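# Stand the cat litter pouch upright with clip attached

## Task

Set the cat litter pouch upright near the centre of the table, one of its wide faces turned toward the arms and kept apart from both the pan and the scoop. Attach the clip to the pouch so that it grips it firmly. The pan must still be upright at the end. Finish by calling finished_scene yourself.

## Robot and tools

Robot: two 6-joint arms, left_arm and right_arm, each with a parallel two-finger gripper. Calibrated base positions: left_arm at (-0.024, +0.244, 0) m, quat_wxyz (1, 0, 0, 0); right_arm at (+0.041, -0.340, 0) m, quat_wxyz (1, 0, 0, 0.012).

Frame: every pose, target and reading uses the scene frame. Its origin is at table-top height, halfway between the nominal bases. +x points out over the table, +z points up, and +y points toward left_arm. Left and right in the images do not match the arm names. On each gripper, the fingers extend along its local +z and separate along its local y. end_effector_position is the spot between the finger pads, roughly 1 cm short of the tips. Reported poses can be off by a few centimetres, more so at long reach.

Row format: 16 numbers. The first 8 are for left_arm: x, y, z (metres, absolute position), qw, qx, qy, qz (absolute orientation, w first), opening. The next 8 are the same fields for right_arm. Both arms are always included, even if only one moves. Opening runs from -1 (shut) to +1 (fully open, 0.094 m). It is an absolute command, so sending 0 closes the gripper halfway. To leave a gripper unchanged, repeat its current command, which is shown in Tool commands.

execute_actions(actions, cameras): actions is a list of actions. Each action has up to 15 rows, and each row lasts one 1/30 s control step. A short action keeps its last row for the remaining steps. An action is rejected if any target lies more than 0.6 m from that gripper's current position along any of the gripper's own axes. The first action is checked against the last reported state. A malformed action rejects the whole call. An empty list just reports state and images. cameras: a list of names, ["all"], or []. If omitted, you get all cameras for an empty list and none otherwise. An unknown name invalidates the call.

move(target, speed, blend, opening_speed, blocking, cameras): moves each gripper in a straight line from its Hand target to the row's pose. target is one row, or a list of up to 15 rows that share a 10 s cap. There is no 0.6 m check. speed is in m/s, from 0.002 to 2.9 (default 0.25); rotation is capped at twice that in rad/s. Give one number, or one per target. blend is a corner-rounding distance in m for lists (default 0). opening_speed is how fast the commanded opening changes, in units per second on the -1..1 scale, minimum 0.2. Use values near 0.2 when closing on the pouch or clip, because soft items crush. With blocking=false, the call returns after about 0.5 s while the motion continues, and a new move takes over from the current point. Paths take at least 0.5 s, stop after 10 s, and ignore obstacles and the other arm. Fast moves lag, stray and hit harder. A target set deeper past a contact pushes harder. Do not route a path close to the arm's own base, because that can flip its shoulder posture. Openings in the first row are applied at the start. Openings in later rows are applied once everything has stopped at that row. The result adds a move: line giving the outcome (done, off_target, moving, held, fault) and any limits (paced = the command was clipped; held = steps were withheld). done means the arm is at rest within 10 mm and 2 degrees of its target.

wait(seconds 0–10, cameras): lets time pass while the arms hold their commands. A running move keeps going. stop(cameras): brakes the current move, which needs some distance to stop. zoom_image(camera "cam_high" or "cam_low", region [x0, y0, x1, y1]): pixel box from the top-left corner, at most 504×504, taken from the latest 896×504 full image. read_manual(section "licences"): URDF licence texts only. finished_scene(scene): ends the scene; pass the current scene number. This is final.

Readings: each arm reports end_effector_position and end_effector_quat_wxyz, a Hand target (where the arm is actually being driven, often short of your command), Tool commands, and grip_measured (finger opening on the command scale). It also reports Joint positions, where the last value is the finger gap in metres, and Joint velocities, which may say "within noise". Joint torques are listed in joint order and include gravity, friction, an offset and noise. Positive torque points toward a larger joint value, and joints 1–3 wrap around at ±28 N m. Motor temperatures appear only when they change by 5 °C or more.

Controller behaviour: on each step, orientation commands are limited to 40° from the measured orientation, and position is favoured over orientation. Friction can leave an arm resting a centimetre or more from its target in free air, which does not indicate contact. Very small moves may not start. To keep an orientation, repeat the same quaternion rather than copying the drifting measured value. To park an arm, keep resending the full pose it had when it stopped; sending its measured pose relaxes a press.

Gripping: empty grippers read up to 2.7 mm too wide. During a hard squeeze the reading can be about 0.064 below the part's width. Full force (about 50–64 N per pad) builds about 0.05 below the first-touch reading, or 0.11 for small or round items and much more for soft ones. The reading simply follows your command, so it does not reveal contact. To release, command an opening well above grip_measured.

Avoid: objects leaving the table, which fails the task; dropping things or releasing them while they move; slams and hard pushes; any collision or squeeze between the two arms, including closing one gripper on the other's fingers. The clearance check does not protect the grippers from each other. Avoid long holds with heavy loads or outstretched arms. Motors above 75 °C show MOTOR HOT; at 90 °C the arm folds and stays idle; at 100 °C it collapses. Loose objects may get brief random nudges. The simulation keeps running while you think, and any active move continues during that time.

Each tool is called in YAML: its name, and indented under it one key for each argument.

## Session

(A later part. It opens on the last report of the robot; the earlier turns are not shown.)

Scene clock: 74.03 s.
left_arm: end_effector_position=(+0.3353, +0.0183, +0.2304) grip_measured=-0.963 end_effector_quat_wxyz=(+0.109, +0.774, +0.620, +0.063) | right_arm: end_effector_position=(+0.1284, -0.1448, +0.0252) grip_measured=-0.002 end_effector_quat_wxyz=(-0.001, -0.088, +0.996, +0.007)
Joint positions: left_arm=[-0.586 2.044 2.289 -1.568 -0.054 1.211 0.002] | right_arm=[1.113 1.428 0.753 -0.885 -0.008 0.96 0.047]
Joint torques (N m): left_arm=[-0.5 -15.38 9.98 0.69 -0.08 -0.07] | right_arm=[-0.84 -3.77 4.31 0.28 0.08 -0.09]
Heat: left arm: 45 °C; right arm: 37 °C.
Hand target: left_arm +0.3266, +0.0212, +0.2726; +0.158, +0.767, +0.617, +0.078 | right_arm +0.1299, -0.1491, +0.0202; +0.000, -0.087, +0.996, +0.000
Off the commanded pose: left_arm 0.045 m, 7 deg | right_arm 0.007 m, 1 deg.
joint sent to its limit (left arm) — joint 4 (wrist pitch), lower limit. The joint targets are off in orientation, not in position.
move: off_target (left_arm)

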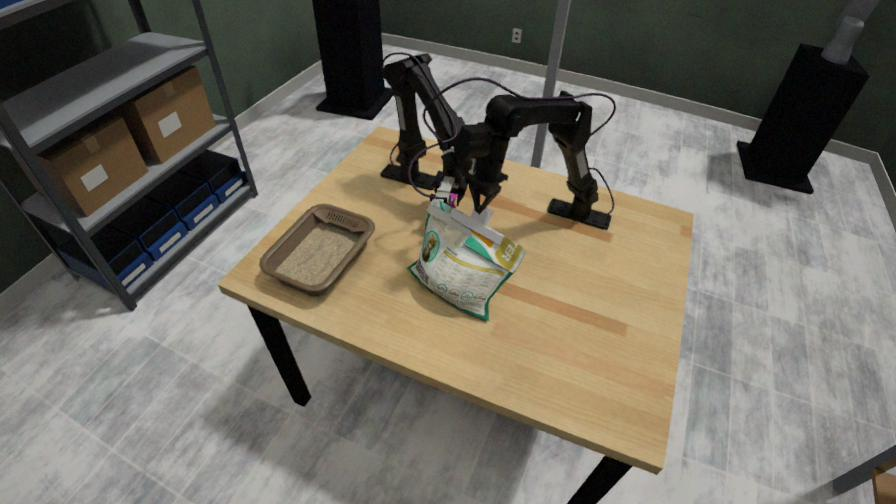

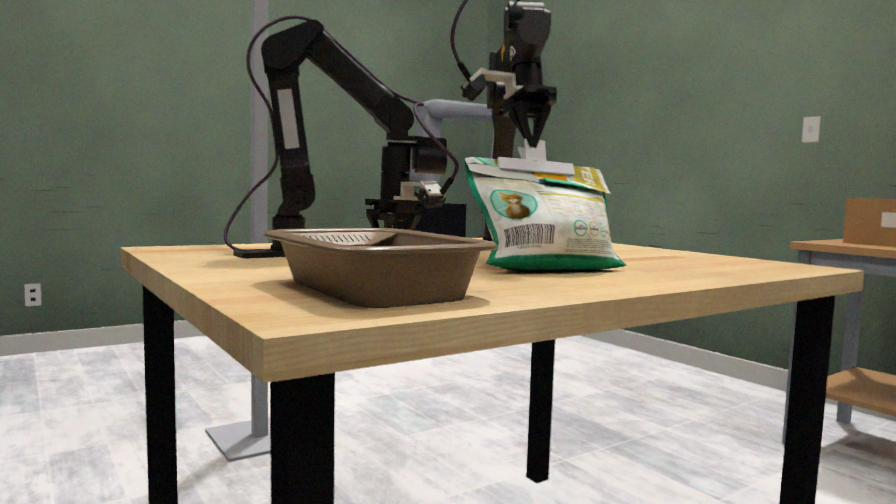

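move:
  target: [0.3280,0.020,0.275,0.0542,0.7752,0.6278,0.0439,-1,0.13,-0.149,0.02,0,-0.087,0.996,0,-1]
  cameras: ["all"]
  opening_speed: 0.7

zoom_image:
  camera: "cam_high"
  region: [360, 150, 480, 270]

Scene clock: 75.77 s.
left_arm: end_effector_position=(+0.3352, +0.0183, +0.2305) grip_measured=-0.963 end_effector_quat_wxyz=(+0.109, +0.774, +0.620, +0.063) | right_arm: end_effector_position=(+0.1286, -0.1442, +0.0252) grip_measured=-0.542 end_effector_quat_wxyz=(-0.001, -0.089, +0.996, +0.008)
Joint positions: left_arm=[-0.586 2.044 2.289 -1.568 -0.054 1.211 0.002] | right_arm=[1.113 1.428 0.753 -0.883 -0.009 0.959 0.022]
Joint torques (N m): left_arm=[-0.66 -15.49 10.17 0.67 -0.07 -0.08] | right_arm=[-0.95 -3.74 4.12 0.2 0.02 -0.04]
Heat: left arm: 45 °C; right arm: 37 °C.
Hand target: left_arm +0.3266, +0.0212, +0.2726; +0.158, +0.767, +0.617, +0.078 | right_arm +0.1299, -0.1491, +0.0202; +0.000, -0.087, +0.996, +0.000
Off the commanded pose: left_arm 0.045 m, 7 deg | right_arm 0.007 m, 1 deg.
joint sent to its limit (left arm) — joint 4 (wrist pitch), lower limit. The joint targets are off in orientation, not in position.
move: off_target (left_arm)

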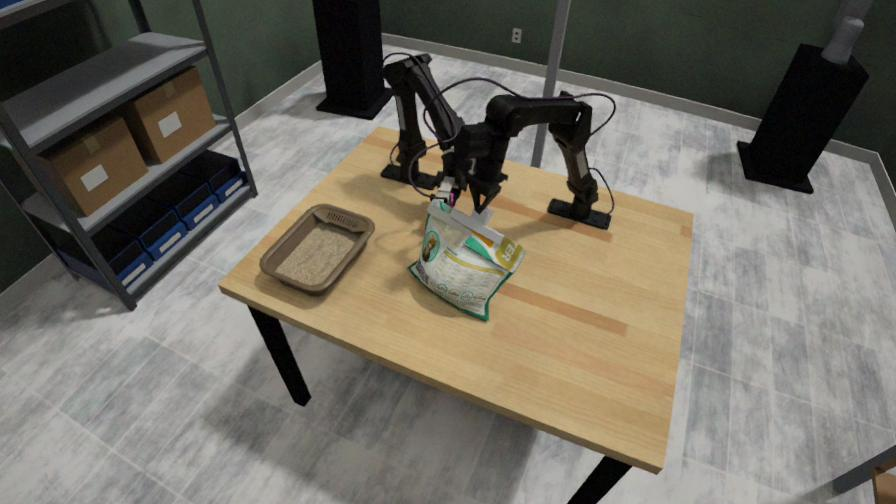

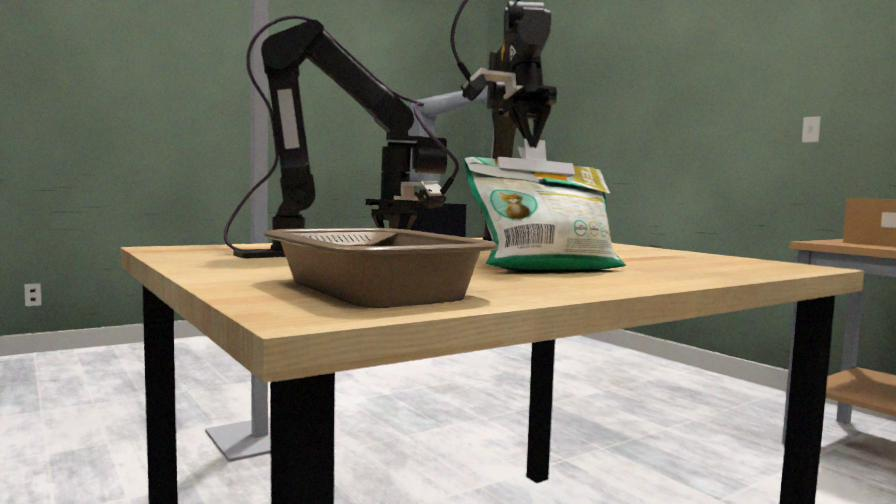

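Scaled by 4.200.

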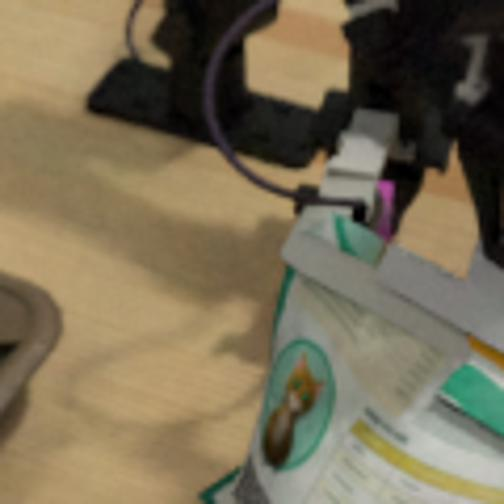

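move:
  target:
    - [0.3280,0.020,0.275,0.0542,0.7752,0.6278,0.0439,-1,0.13,-0.149,0.09,0,-0.087,0.996,0,-1]
    - [0.3280,0.020,0.275,0.0542,0.7752,0.6278,0.0439,-1,0.18,-0.25,0.09,0,0.087,0.996,0,-1]
    - [0.3280,0.020,0.275,0.0542,0.7752,0.6278,0.0439,-1,0.18,-0.25,0.024,0,0.087,0.996,0,-1]
  cameras: ["all"]
  speed: 0.1

zoom_image:
  camera: "cam_high"
  region: [360, 170, 520, 330]

Scene clock: 80.27 s.
left_arm: end_effector_position=(+0.3352, +0.0183, +0.2305) grip_measured=-0.963 end_effector_quat_wxyz=(+0.109, +0.774, +0.620, +0.063) | right_arm: end_effector_position=(+0.1801, -0.2463, +0.0289) grip_measured=-0.542 end_effector_quat_wxyz=(-0.001, +0.087, +0.996, +0.006)
Joint positions: left_arm=[-0.586 2.044 2.289 -1.568 -0.054 1.211 0.002] | right_arm=[0.55 1.226 0.622 -0.962 -0.01 0.748 0.022]
Joint torques (N m): left_arm=[-0.47 -15.38 10.22 0.66 -0.08 -0.06] | right_arm=[-0.73 -2.03 4.19 0.27 0.06 -0.1]
Heat: left arm: 44 °C; right arm: 37 °C.
Hand target: left_arm +0.3266, +0.0212, +0.2726; +0.158, +0.767, +0.617, +0.078 | right_arm +0.1798, -0.2500, +0.0242; +0.000, +0.087, +0.996, +0.000
Off the commanded pose: left_arm 0.045 m, 7 deg | right_arm 0.006 m, 1 deg.
joint sent to its limit (left arm) — joint 4 (wrist pitch), lower limit. The joint targets are off in orientation, not in position.
move: off_target (left_arm)

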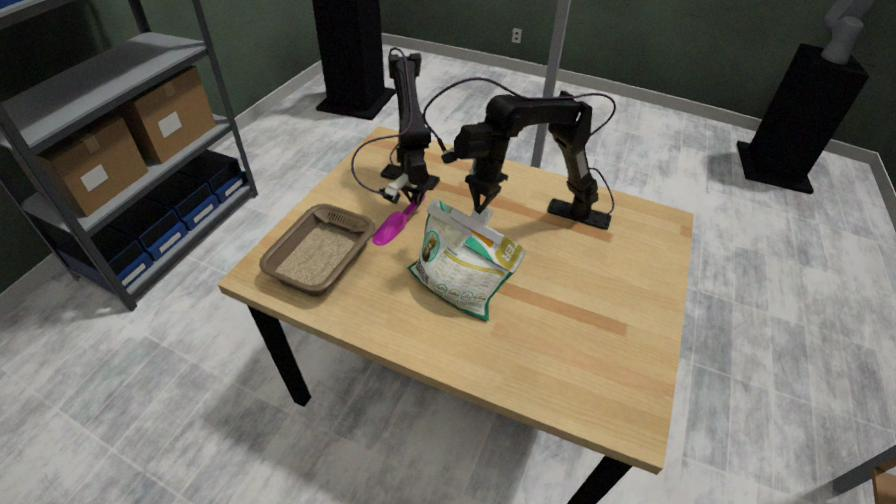

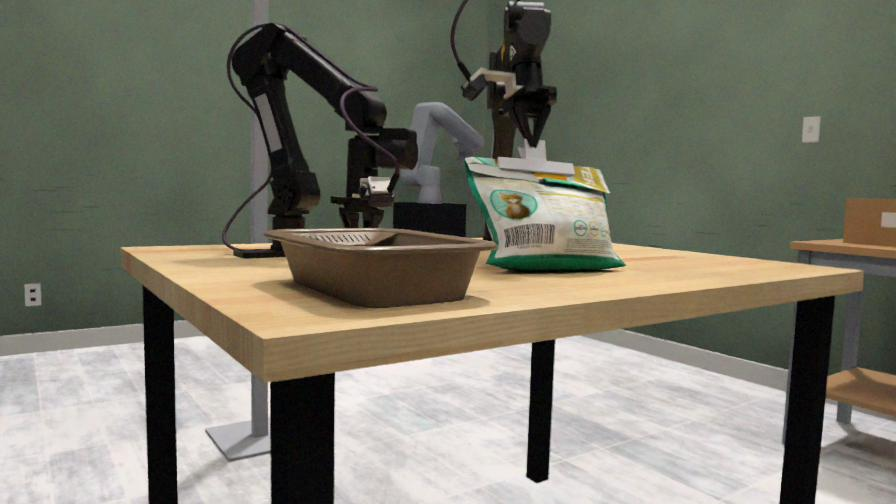

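Scaled by 3.150.

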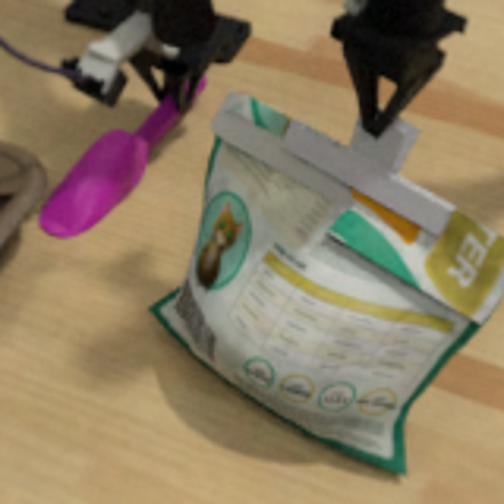

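move:
  target:
    - [0.3280,0.020,0.275,0.0542,0.7752,0.6278,0.0439,-1,0.18,-0.25,0.024,0,0.087,0.996,0,0]
    - [0.3180,0.010,0.30,0.0542,0.7752,0.6278,0.0439,-1,0.18,-0.25,0.10,0,0.087,0.996,0,0]
    - [0.27,-0.010,0.30,0.0616,0.7044,0.7044,0.0616,-1,0.18,-0.33,0.18,0,0,1,0,0]
  cameras: ["all"]
  speed: 0.07

zoom_image:
  camera: "cam_high"
  region: [360, 170, 520, 330]

Scene clock: 86.33 s.
left_arm: end_effector_position=(+0.2747, -0.0141, +0.2563) grip_measured=-0.963 end_effector_quat_wxyz=(+0.127, +0.711, +0.688, +0.062) | right_arm: end_effector_position=(+0.1782, -0.3283, +0.1710) grip_measured=-0.002 end_effector_quat_wxyz=(+0.047, +0.000, +0.999, +0.005)
Joint positions: left_arm=[-0.767 1.937 2.238 -1.611 -0.115 0.851 0.002] | right_arm=[0.047 0.989 1.068 -1.555 -0.003 0.072 0.047]
Joint torques (N m): left_arm=[-0.46 -15.68 7.56 1.11 -0.25 -0.1] | right_arm=[-0.75 -1.22 7.97 0.25 0.02 -0.14]
Heat: left arm: 46 °C; right arm: 37 °C.
Hand target: left_arm +0.2700, -0.0095, +0.2975; +0.194, +0.697, +0.687, +0.069 | right_arm +0.1807, -0.3298, +0.1787; +0.061, +0.000, +0.998, +0.003
Off the commanded pose: left_arm 0.044 m, 8 deg | right_arm 0.009 m, 5 deg.
joint read past its limit (left arm) — joint 4 (wrist pitch), lower limit.
joint sent to its limit (left arm) — joint 4 (wrist pitch), lower limit. The joint targets are off in orientation, not in position.
joint sent to its limit (right arm) — joint 4 (wrist pitch), lower limit. The joint targets are off in orientation, not in position.
move: off_target (left_arm, right_arm)

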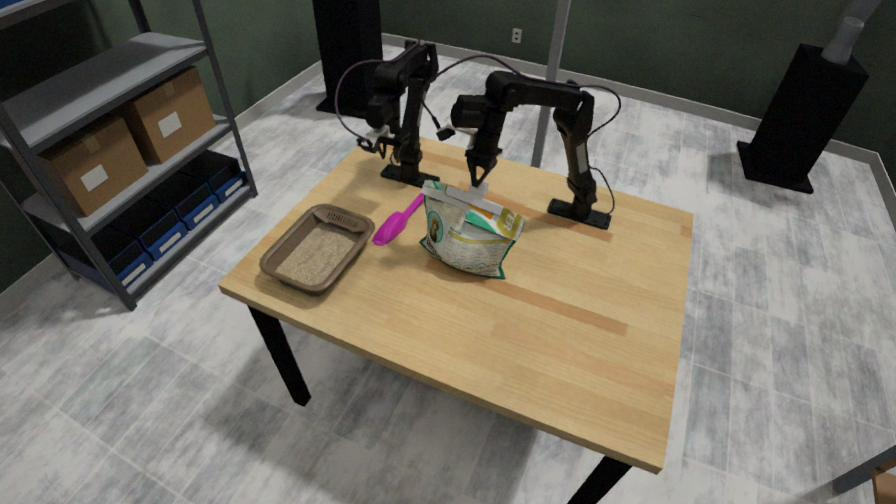

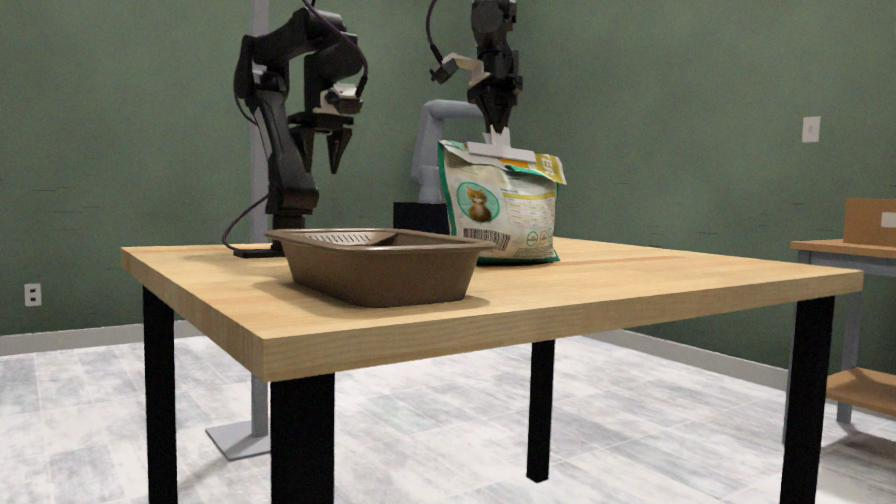

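Scaled by 3.150.

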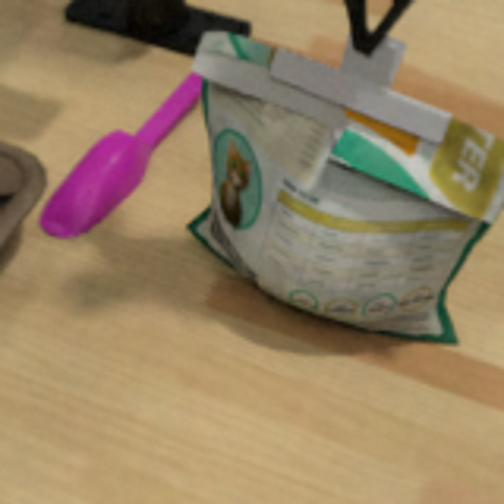

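move:
  target:
    - [0.27,-0.010,0.285,0.0583,0.6666,0.7403,0.0648,-1,0.18,-0.33,0.18,0.08,0,0.9968,0,0]
    - [0.27,-0.010,0.26,0.0583,0.6666,0.7403,0.0648,-1,0.18,-0.33,0.18,0.08,0,0.9968,0,0]
  cameras: ["all"]
  speed: 0.04

zoom_image:
  camera: "cam_high"
  region: [360, 150, 540, 330]

zoom_image:
  camera: "cam_low"
  region: [400, 100, 620, 290]

Scene clock: 91.20 s.
left_arm: end_effector_position=(+0.2688, -0.0125, +0.2427) grip_measured=-0.963 end_effector_quat_wxyz=(+0.108, +0.676, +0.727, +0.059) | right_arm: end_effector_position=(+0.1766, -0.3295, +0.1747) grip_measured=-0.002 end_effector_quat_wxyz=(+0.063, +0.001, +0.998, +0.003)
Joint positions: left_arm=[-0.779 1.934 2.185 -1.608 -0.124 0.733 0.002] | right_arm=[0.047 0.958 1.068 -1.555 0.003 0.072 0.047]
Joint torques (N m): left_arm=[0.1 -11.86 5.78 1.03 -0.3 -0.16] | right_arm=[0.43 -1.22 6.6 0.48 0.06 0]
Heat: left arm: 49 °C; right arm: 37 °C.
Hand target: left_arm +0.2701, -0.0100, +0.2591; +0.139, +0.665, +0.731, +0.064 | right_arm +0.1799, -0.3299, +0.1801; +0.080, +0.000, +0.997, +0.000
Off the commanded pose: left_arm 0.018 m, 6 deg | right_arm 0.006 m, 2 deg.
joint read past its limit (left arm) — joint 4 (wrist pitch), lower limit.
joint sent to its limit (left arm) — joint 4 (wrist pitch), lower limit. The joint targets are off in orientation, not in position.
move: off_target (left_arm)

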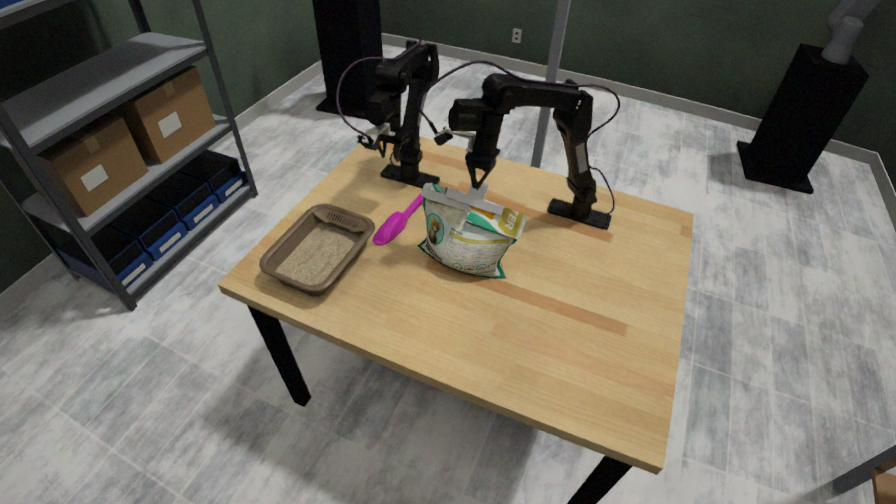

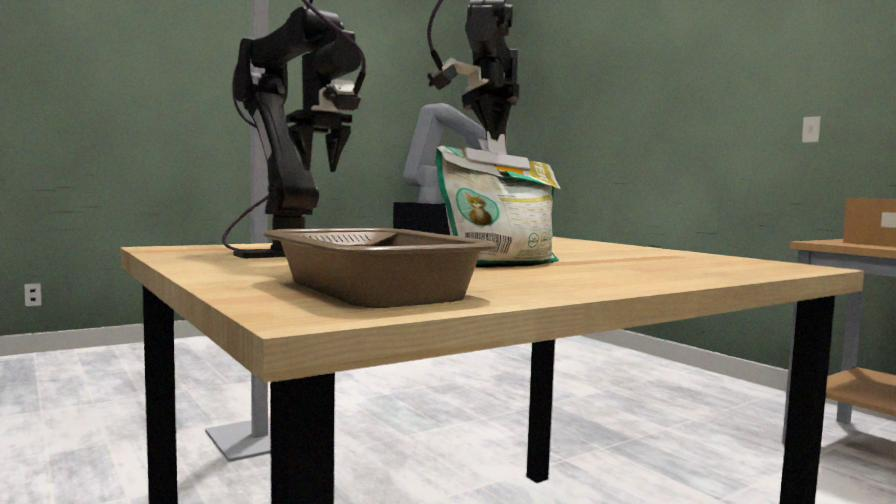

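Scaled by 2.800.

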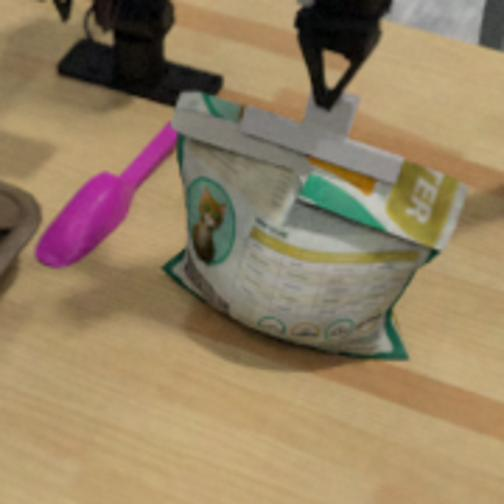

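Scaled by 2.291.

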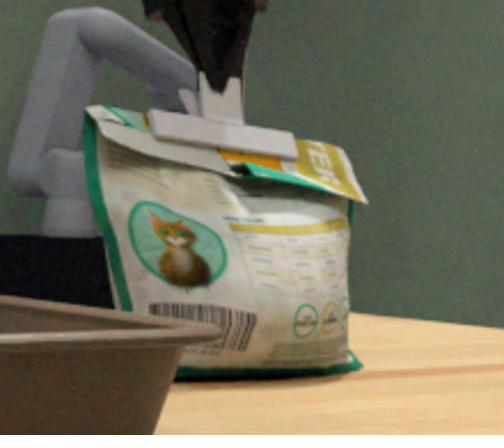

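move:
  target: [0.27,-0.010,0.236,0.0583,0.6666,0.7403,0.0648,-1,0.18,-0.33,0.18,0.08,0,0.9968,0,0]
  cameras: ["all"]
  speed: 0.03

zoom_image:
  camera: "cam_high"
  region: [360, 150, 540, 330]

zoom_image:
  camera: "cam_low"
  region: [400, 100, 620, 290]

Scene clock: 94.27 s.
left_arm: end_effector_position=(+0.2689, -0.0136, +0.2356) grip_measured=-0.963 end_effector_quat_wxyz=(+0.103, +0.672, +0.731, +0.056) | right_arm: end_effector_position=(+0.1766, -0.3295, +0.1747) grip_measured=-0.002 end_effector_quat_wxyz=(+0.063, +0.001, +0.998, +0.003)
Joint positions: left_arm=[-0.779 1.934 2.156 -1.589 -0.119 0.721 0.002] | right_arm=[0.047 0.958 1.068 -1.555 0.003 0.072 0.047]
Joint torques (N m): left_arm=[0.17 -9.22 4.92 0.86 -0.3 -0.11] | right_arm=[0.62 -1.46 6.79 0.45 0 0.02]
Heat: left arm: 48 °C; right arm: 37 °C.
Hand target: left_arm +0.2700, -0.0099, +0.2355; +0.103, +0.666, +0.736, +0.064 | right_arm +0.1799, -0.3300, +0.1801; +0.080, +0.000, +0.997, +0.000
Off the commanded pose: left_arm 0.004 m, 5 deg | right_arm 0.006 m, 2 deg.
joint read past its limit (left arm) — joint 4 (wrist pitch), lower limit.
joint sent to its limit (left arm) — joint 4 (wrist pitch), lower limit. The joint targets are off in orientation, not in position.
move: off_target (left_arm)

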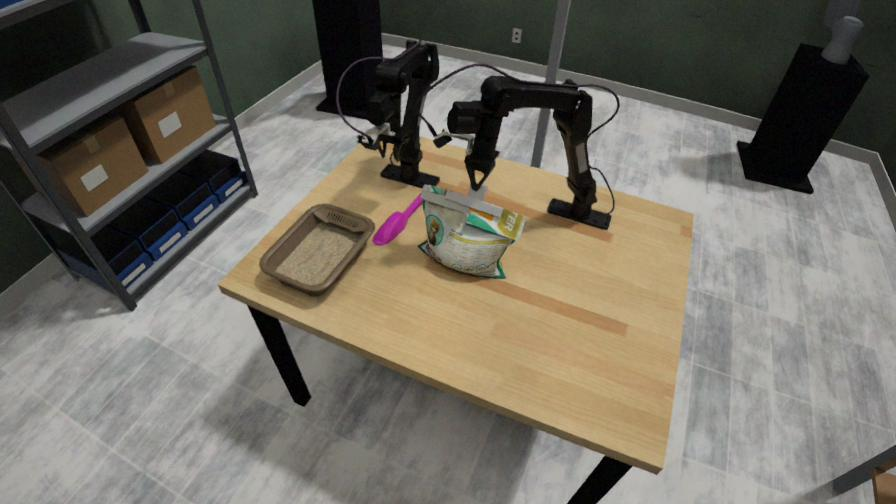

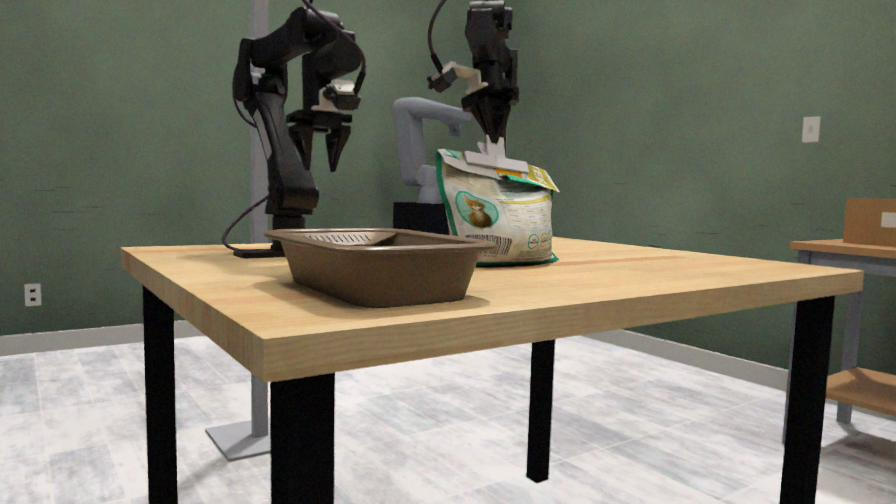

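Scaled by 2.800.

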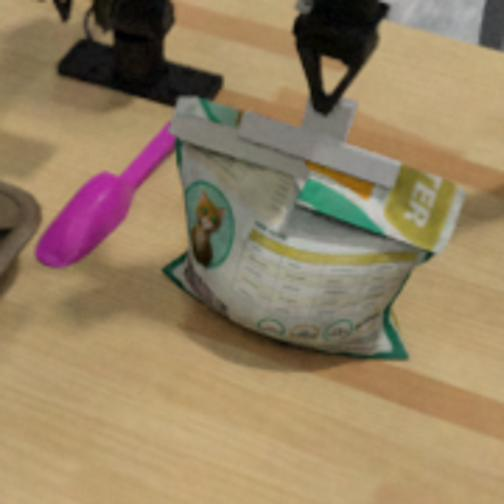

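Scaled by 2.291.

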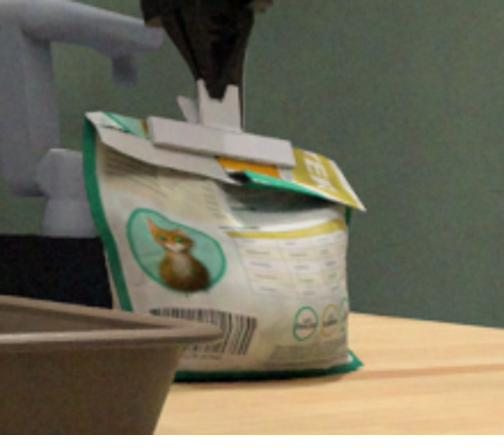

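move:
  target: [0.27,-0.010,0.233,0.0583,0.6666,0.7403,0.0648,-0.7,0.18,-0.33,0.18,0.08,0,0.9968,0,0]
  cameras: ["all"]
  opening_speed: 0.25

zoom_image:
  camera: "cam_high"
  region: [360, 150, 540, 330]

zoom_image:
  camera: "cam_low"
  region: [400, 100, 620, 290]

Scene clock: 95.87 s.
left_arm: end_effector_position=(+0.2702, -0.0117, +0.2345) grip_measured=-0.701 end_effector_quat_wxyz=(+0.101, +0.669, +0.733, +0.062) | right_arm: end_effector_position=(+0.1766, -0.3295, +0.1747) grip_measured=-0.002 end_effector_quat_wxyz=(+0.063, +0.001, +0.998, +0.003)
Joint positions: left_arm=[-0.779 1.934 2.151 -1.588 -0.132 0.714 0.014] | right_arm=[0.047 0.958 1.068 -1.555 0.003 0.072 0.047]
Joint torques (N m): left_arm=[0.08 -8.79 4.94 0.79 -0.16 -0.05] | right_arm=[0.5 -1.4 6.61 0.48 0.07 0.03]
Heat: left arm: 47 °C; right arm: 37 °C.
Hand target: left_arm +0.2699, -0.0098, +0.2325; +0.098, +0.666, +0.736, +0.065 | right_arm +0.1799, -0.3300, +0.1801; +0.080, +0.000, +0.997, +0.000
Off the commanded pose: left_arm 0.002 m, 5 deg | right_arm 0.006 m, 2 deg.
joint read past its limit (left arm) — joint 4 (wrist pitch), lower limit.
joint sent to its limit (left arm) — joint 4 (wrist pitch), lower limit. The joint targets are off in orientation, not in position.
move: off_target (left_arm)

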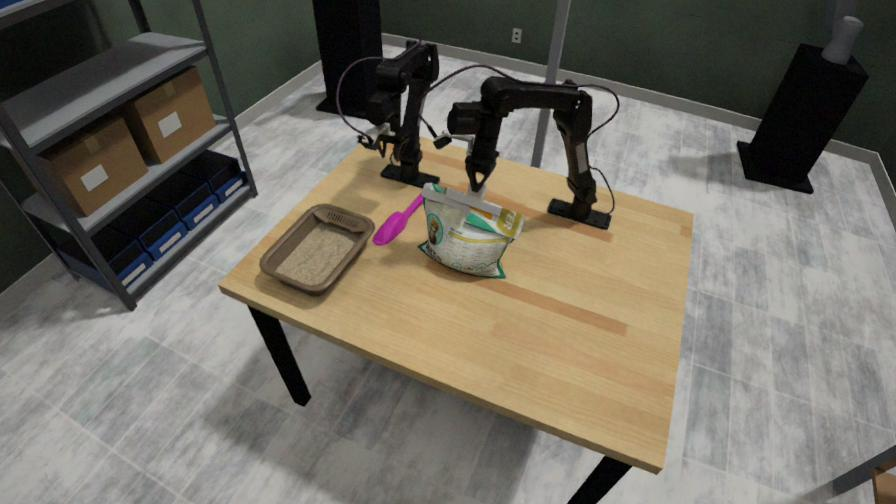

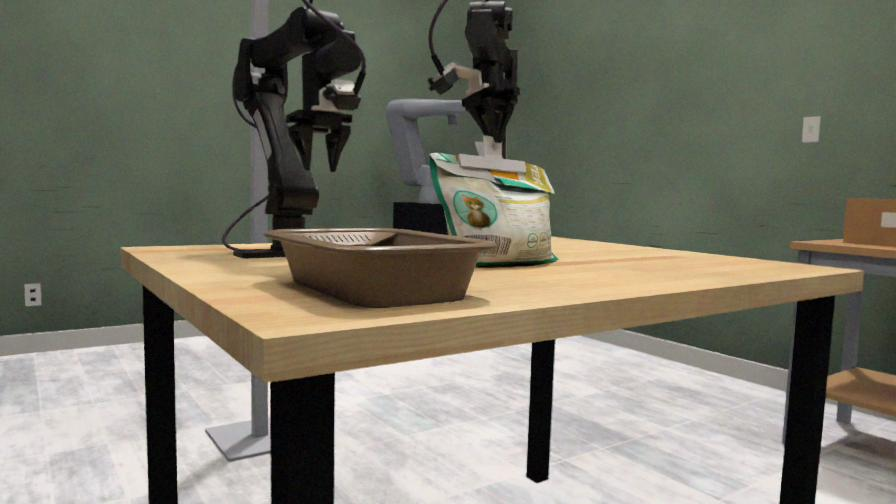

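Scaled by 2.800.

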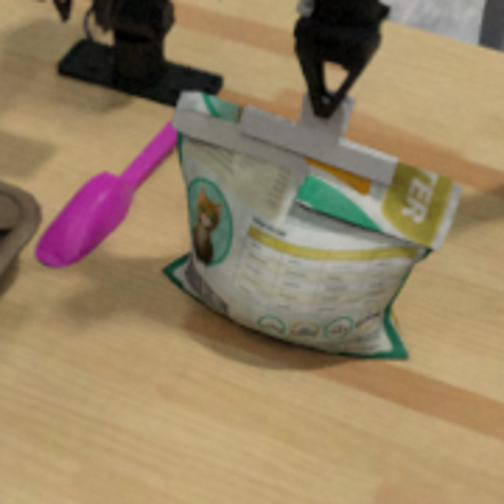

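Scaled by 2.291.

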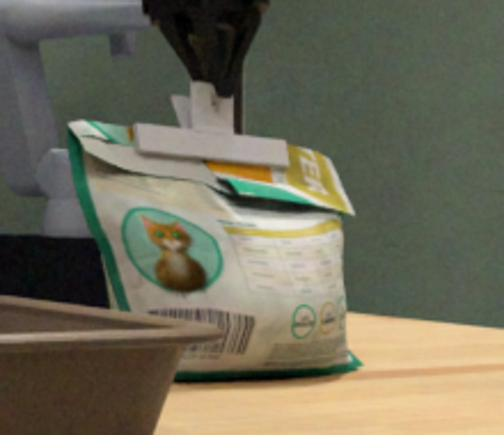

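move:
  target: [0.258,-0.010,0.31,0.0583,0.6666,0.7403,0.0648,-0.7,0.18,-0.33,0.18,0.08,0,0.9968,0,0]
  cameras: ["all"]
  speed: 0.06

zoom_image:
  camera: "cam_high"
  region: [360, 150, 540, 330]

zoom_image:
  camera: "cam_low"
  region: [400, 100, 620, 290]

Scene clock: 97.67 s.
left_arm: end_effector_position=(+0.2603, -0.0102, +0.2943) grip_measured=-0.701 end_effector_quat_wxyz=(+0.190, +0.663, +0.721, +0.063) | right_arm: end_effector_position=(+0.1766, -0.3295, +0.1747) grip_measured=-0.002 end_effector_quat_wxyz=(+0.063, +0.001, +0.998, +0.003)
Joint positions: left_arm=[-0.8 1.826 2.22 -1.588 -0.145 0.714 0.014] | right_arm=[0.047 0.958 1.068 -1.555 0.003 0.072 0.047]
Joint torques (N m): left_arm=[-0.39 -8.88 7.34 1.1 -0.11 -0.02] | right_arm=[0.72 -1.37 6.82 0.41 0.04 0.03]
Heat: left arm: 47 °C; right arm: 37 °C.
Hand target: left_arm +0.2578, -0.0096, +0.3092; +0.213, +0.660, +0.718, +0.063 | right_arm +0.1799, -0.3300, +0.1801; +0.080, +0.000, +0.997, +0.000
Off the commanded pose: left_arm 0.016 m, 15 deg | right_arm 0.006 m, 2 deg.
joint read past its limit (left arm) — joint 4 (wrist pitch), lower limit.
joint sent to its limit (left arm) — joint 4 (wrist pitch), lower limit. The joint targets are off in orientation, not in position.
move: off_target (left_arm)

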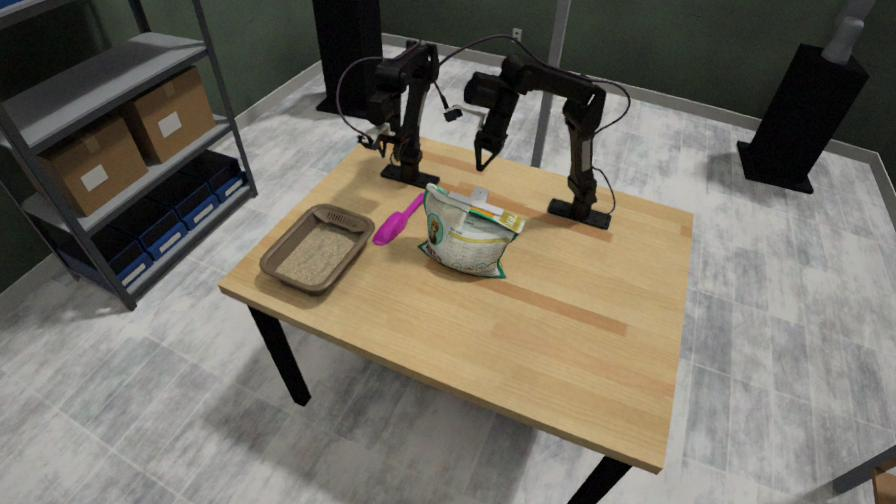

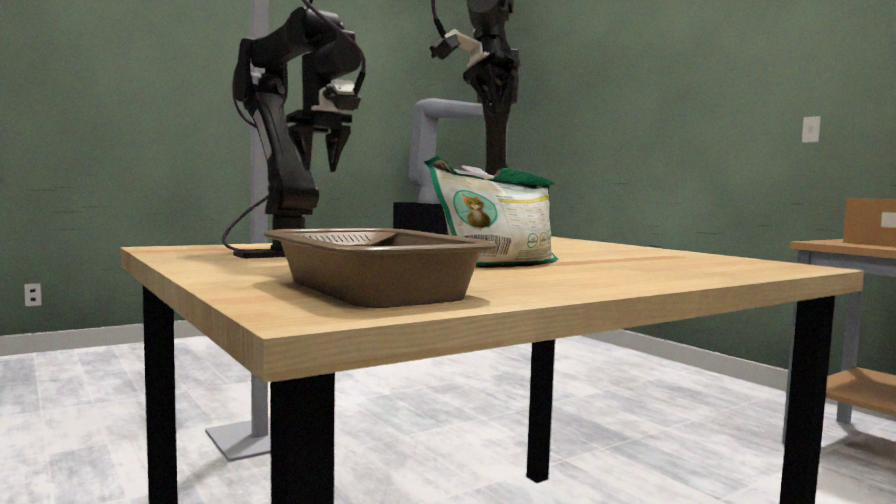

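Scaled by 2.800.

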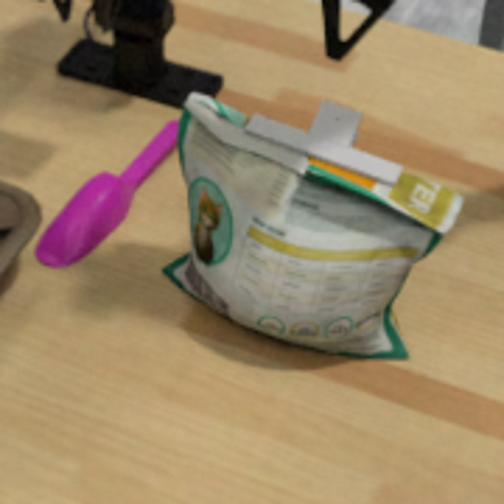

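Scaled by 2.291.

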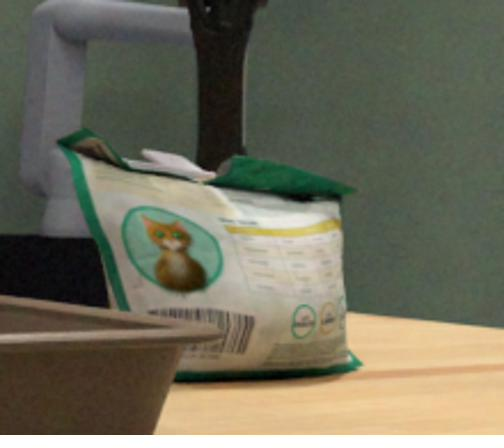

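move:
  target: [0.22,0.15,0.25,0.4617,0,0.887,0,-0.7,0.18,-0.33,0.18,0.08,0,0.9968,0,0]
  cameras: ["all"]
  speed: 0.3

wait:
  seconds: 1
  cameras: ["all"]

zoom_image:
  camera: "cam_high"
  region: [360, 150, 540, 330]

Scene clock: 101.17 s.
left_arm: end_effector_position=(+0.2201, +0.1487, +0.2503) grip_measured=-0.701 end_effector_quat_wxyz=(+0.456, +0.004, +0.890, -0.001) | right_arm: end_effector_position=(+0.1766, -0.3295, +0.1747) grip_measured=-0.002 end_effector_quat_wxyz=(+0.063, +0.001, +0.998, +0.003)
Joint positions: left_arm=[-0.766 0.867 0.966 -0.88 -0.592 -0.503 0.014] | right_arm=[0.047 0.958 1.068 -1.555 0.003 0.072 0.047]
Joint torques (N m): left_arm=[-0.39 -0.96 6.15 1.72 -0.43 -0.01] | right_arm=[0.55 -1.39 6.46 0.45 0.09 0.04]
Heat: left arm: 44 °C; right arm: 38 °C.
Hand target: left_arm +0.2200, +0.1500, +0.2500; +0.462, +0.000, +0.887, +0.000 | right_arm +0.1799, -0.3300, +0.1801; +0.080, +0.000, +0.997, +0.000
Off the commanded pose: left_arm 0.001 m, 1 deg | right_arm 0.006 m, 2 deg.
move: done

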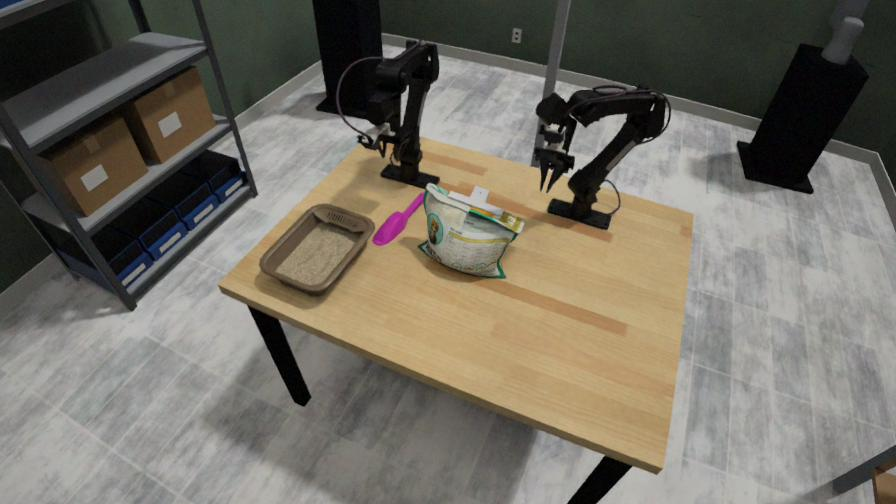

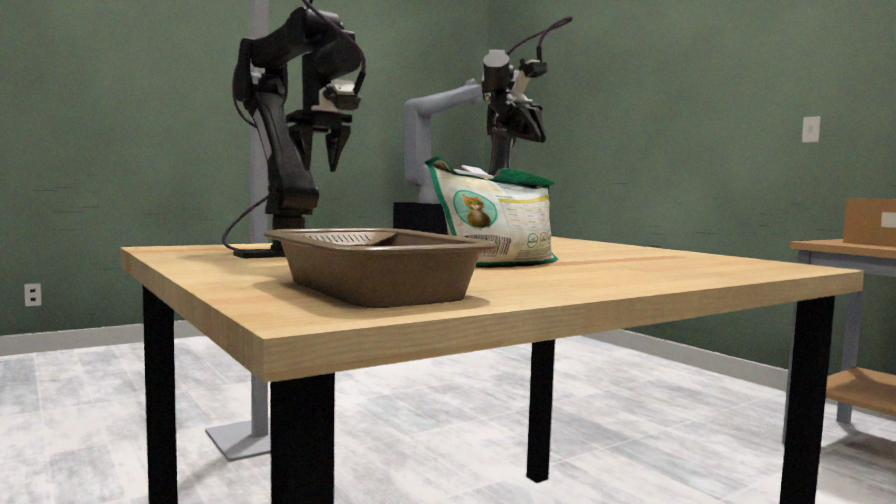

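Scene clock: 102.17 s.
left_arm: end_effector_position=(+0.2202, +0.1488, +0.2504) grip_measured=-0.701 end_effector_quat_wxyz=(+0.456, +0.004, +0.890, -0.001) | right_arm: end_effector_position=(+0.1766, -0.3295, +0.1747) grip_measured=-0.002 end_effector_quat_wxyz=(+0.063, +0.001, +0.998, +0.003)
Joint positions: left_arm=[-0.766 0.867 0.966 -0.879 -0.593 -0.504 0.014] | right_arm=[0.047 0.958 1.068 -1.555 0.003 0.072 0.047]
Joint torques (N m): left_arm=[-0.5 -0.84 6.01 1.71 -0.48 -0.03] | right_arm=[0.42 -1.22 6.93 0.48 0.08 0.03]
Heat: left arm: 43 °C; right arm: 38 °C.
Hand target: left_arm +0.2200, +0.1500, +0.2500; +0.462, +0.000, +0.887, +0.000 | right_arm +0.1799, -0.3300, +0.1801; +0.080, +0.000, +0.997, +0.000
Tool commands: left_gripper/opening=-0.7 right_gripper/opening=+0.0
Off the commanded pose: left_arm 0.001 m, 1 deg | right_arm 0.006 m, 2 deg.
wait: 1.00 s; at rest by 0.17 s

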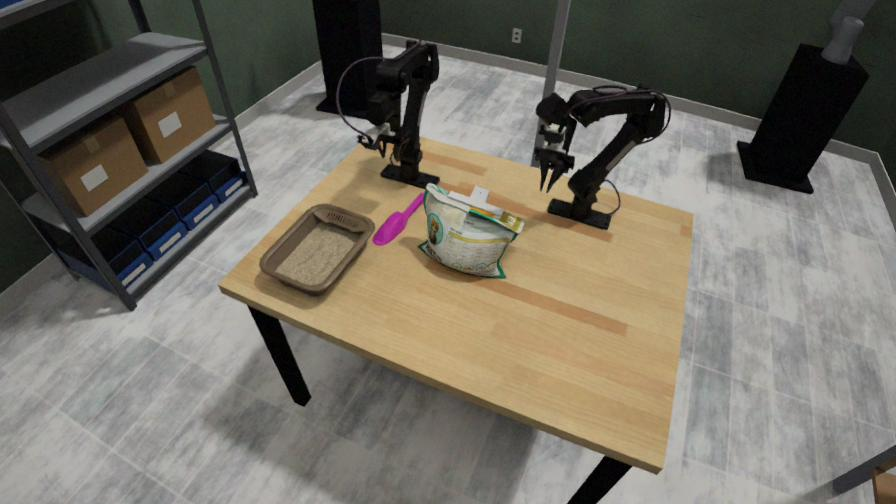

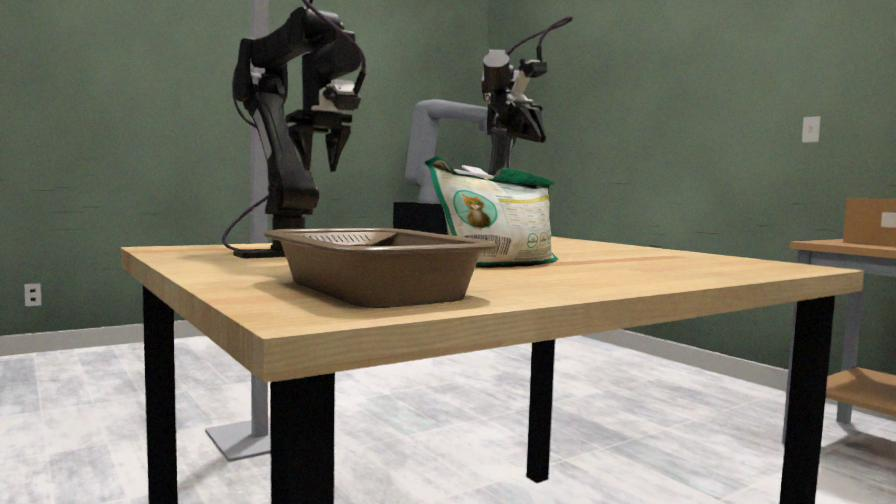

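Scaled by 2.800.

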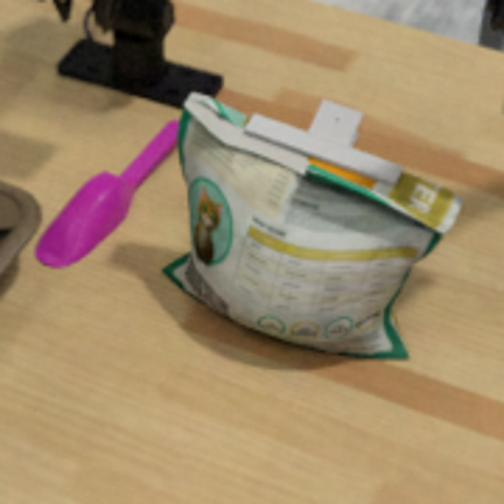

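Good. Finish practice.

finished_scene:
  scene: 1

The scene is finished: the task was done.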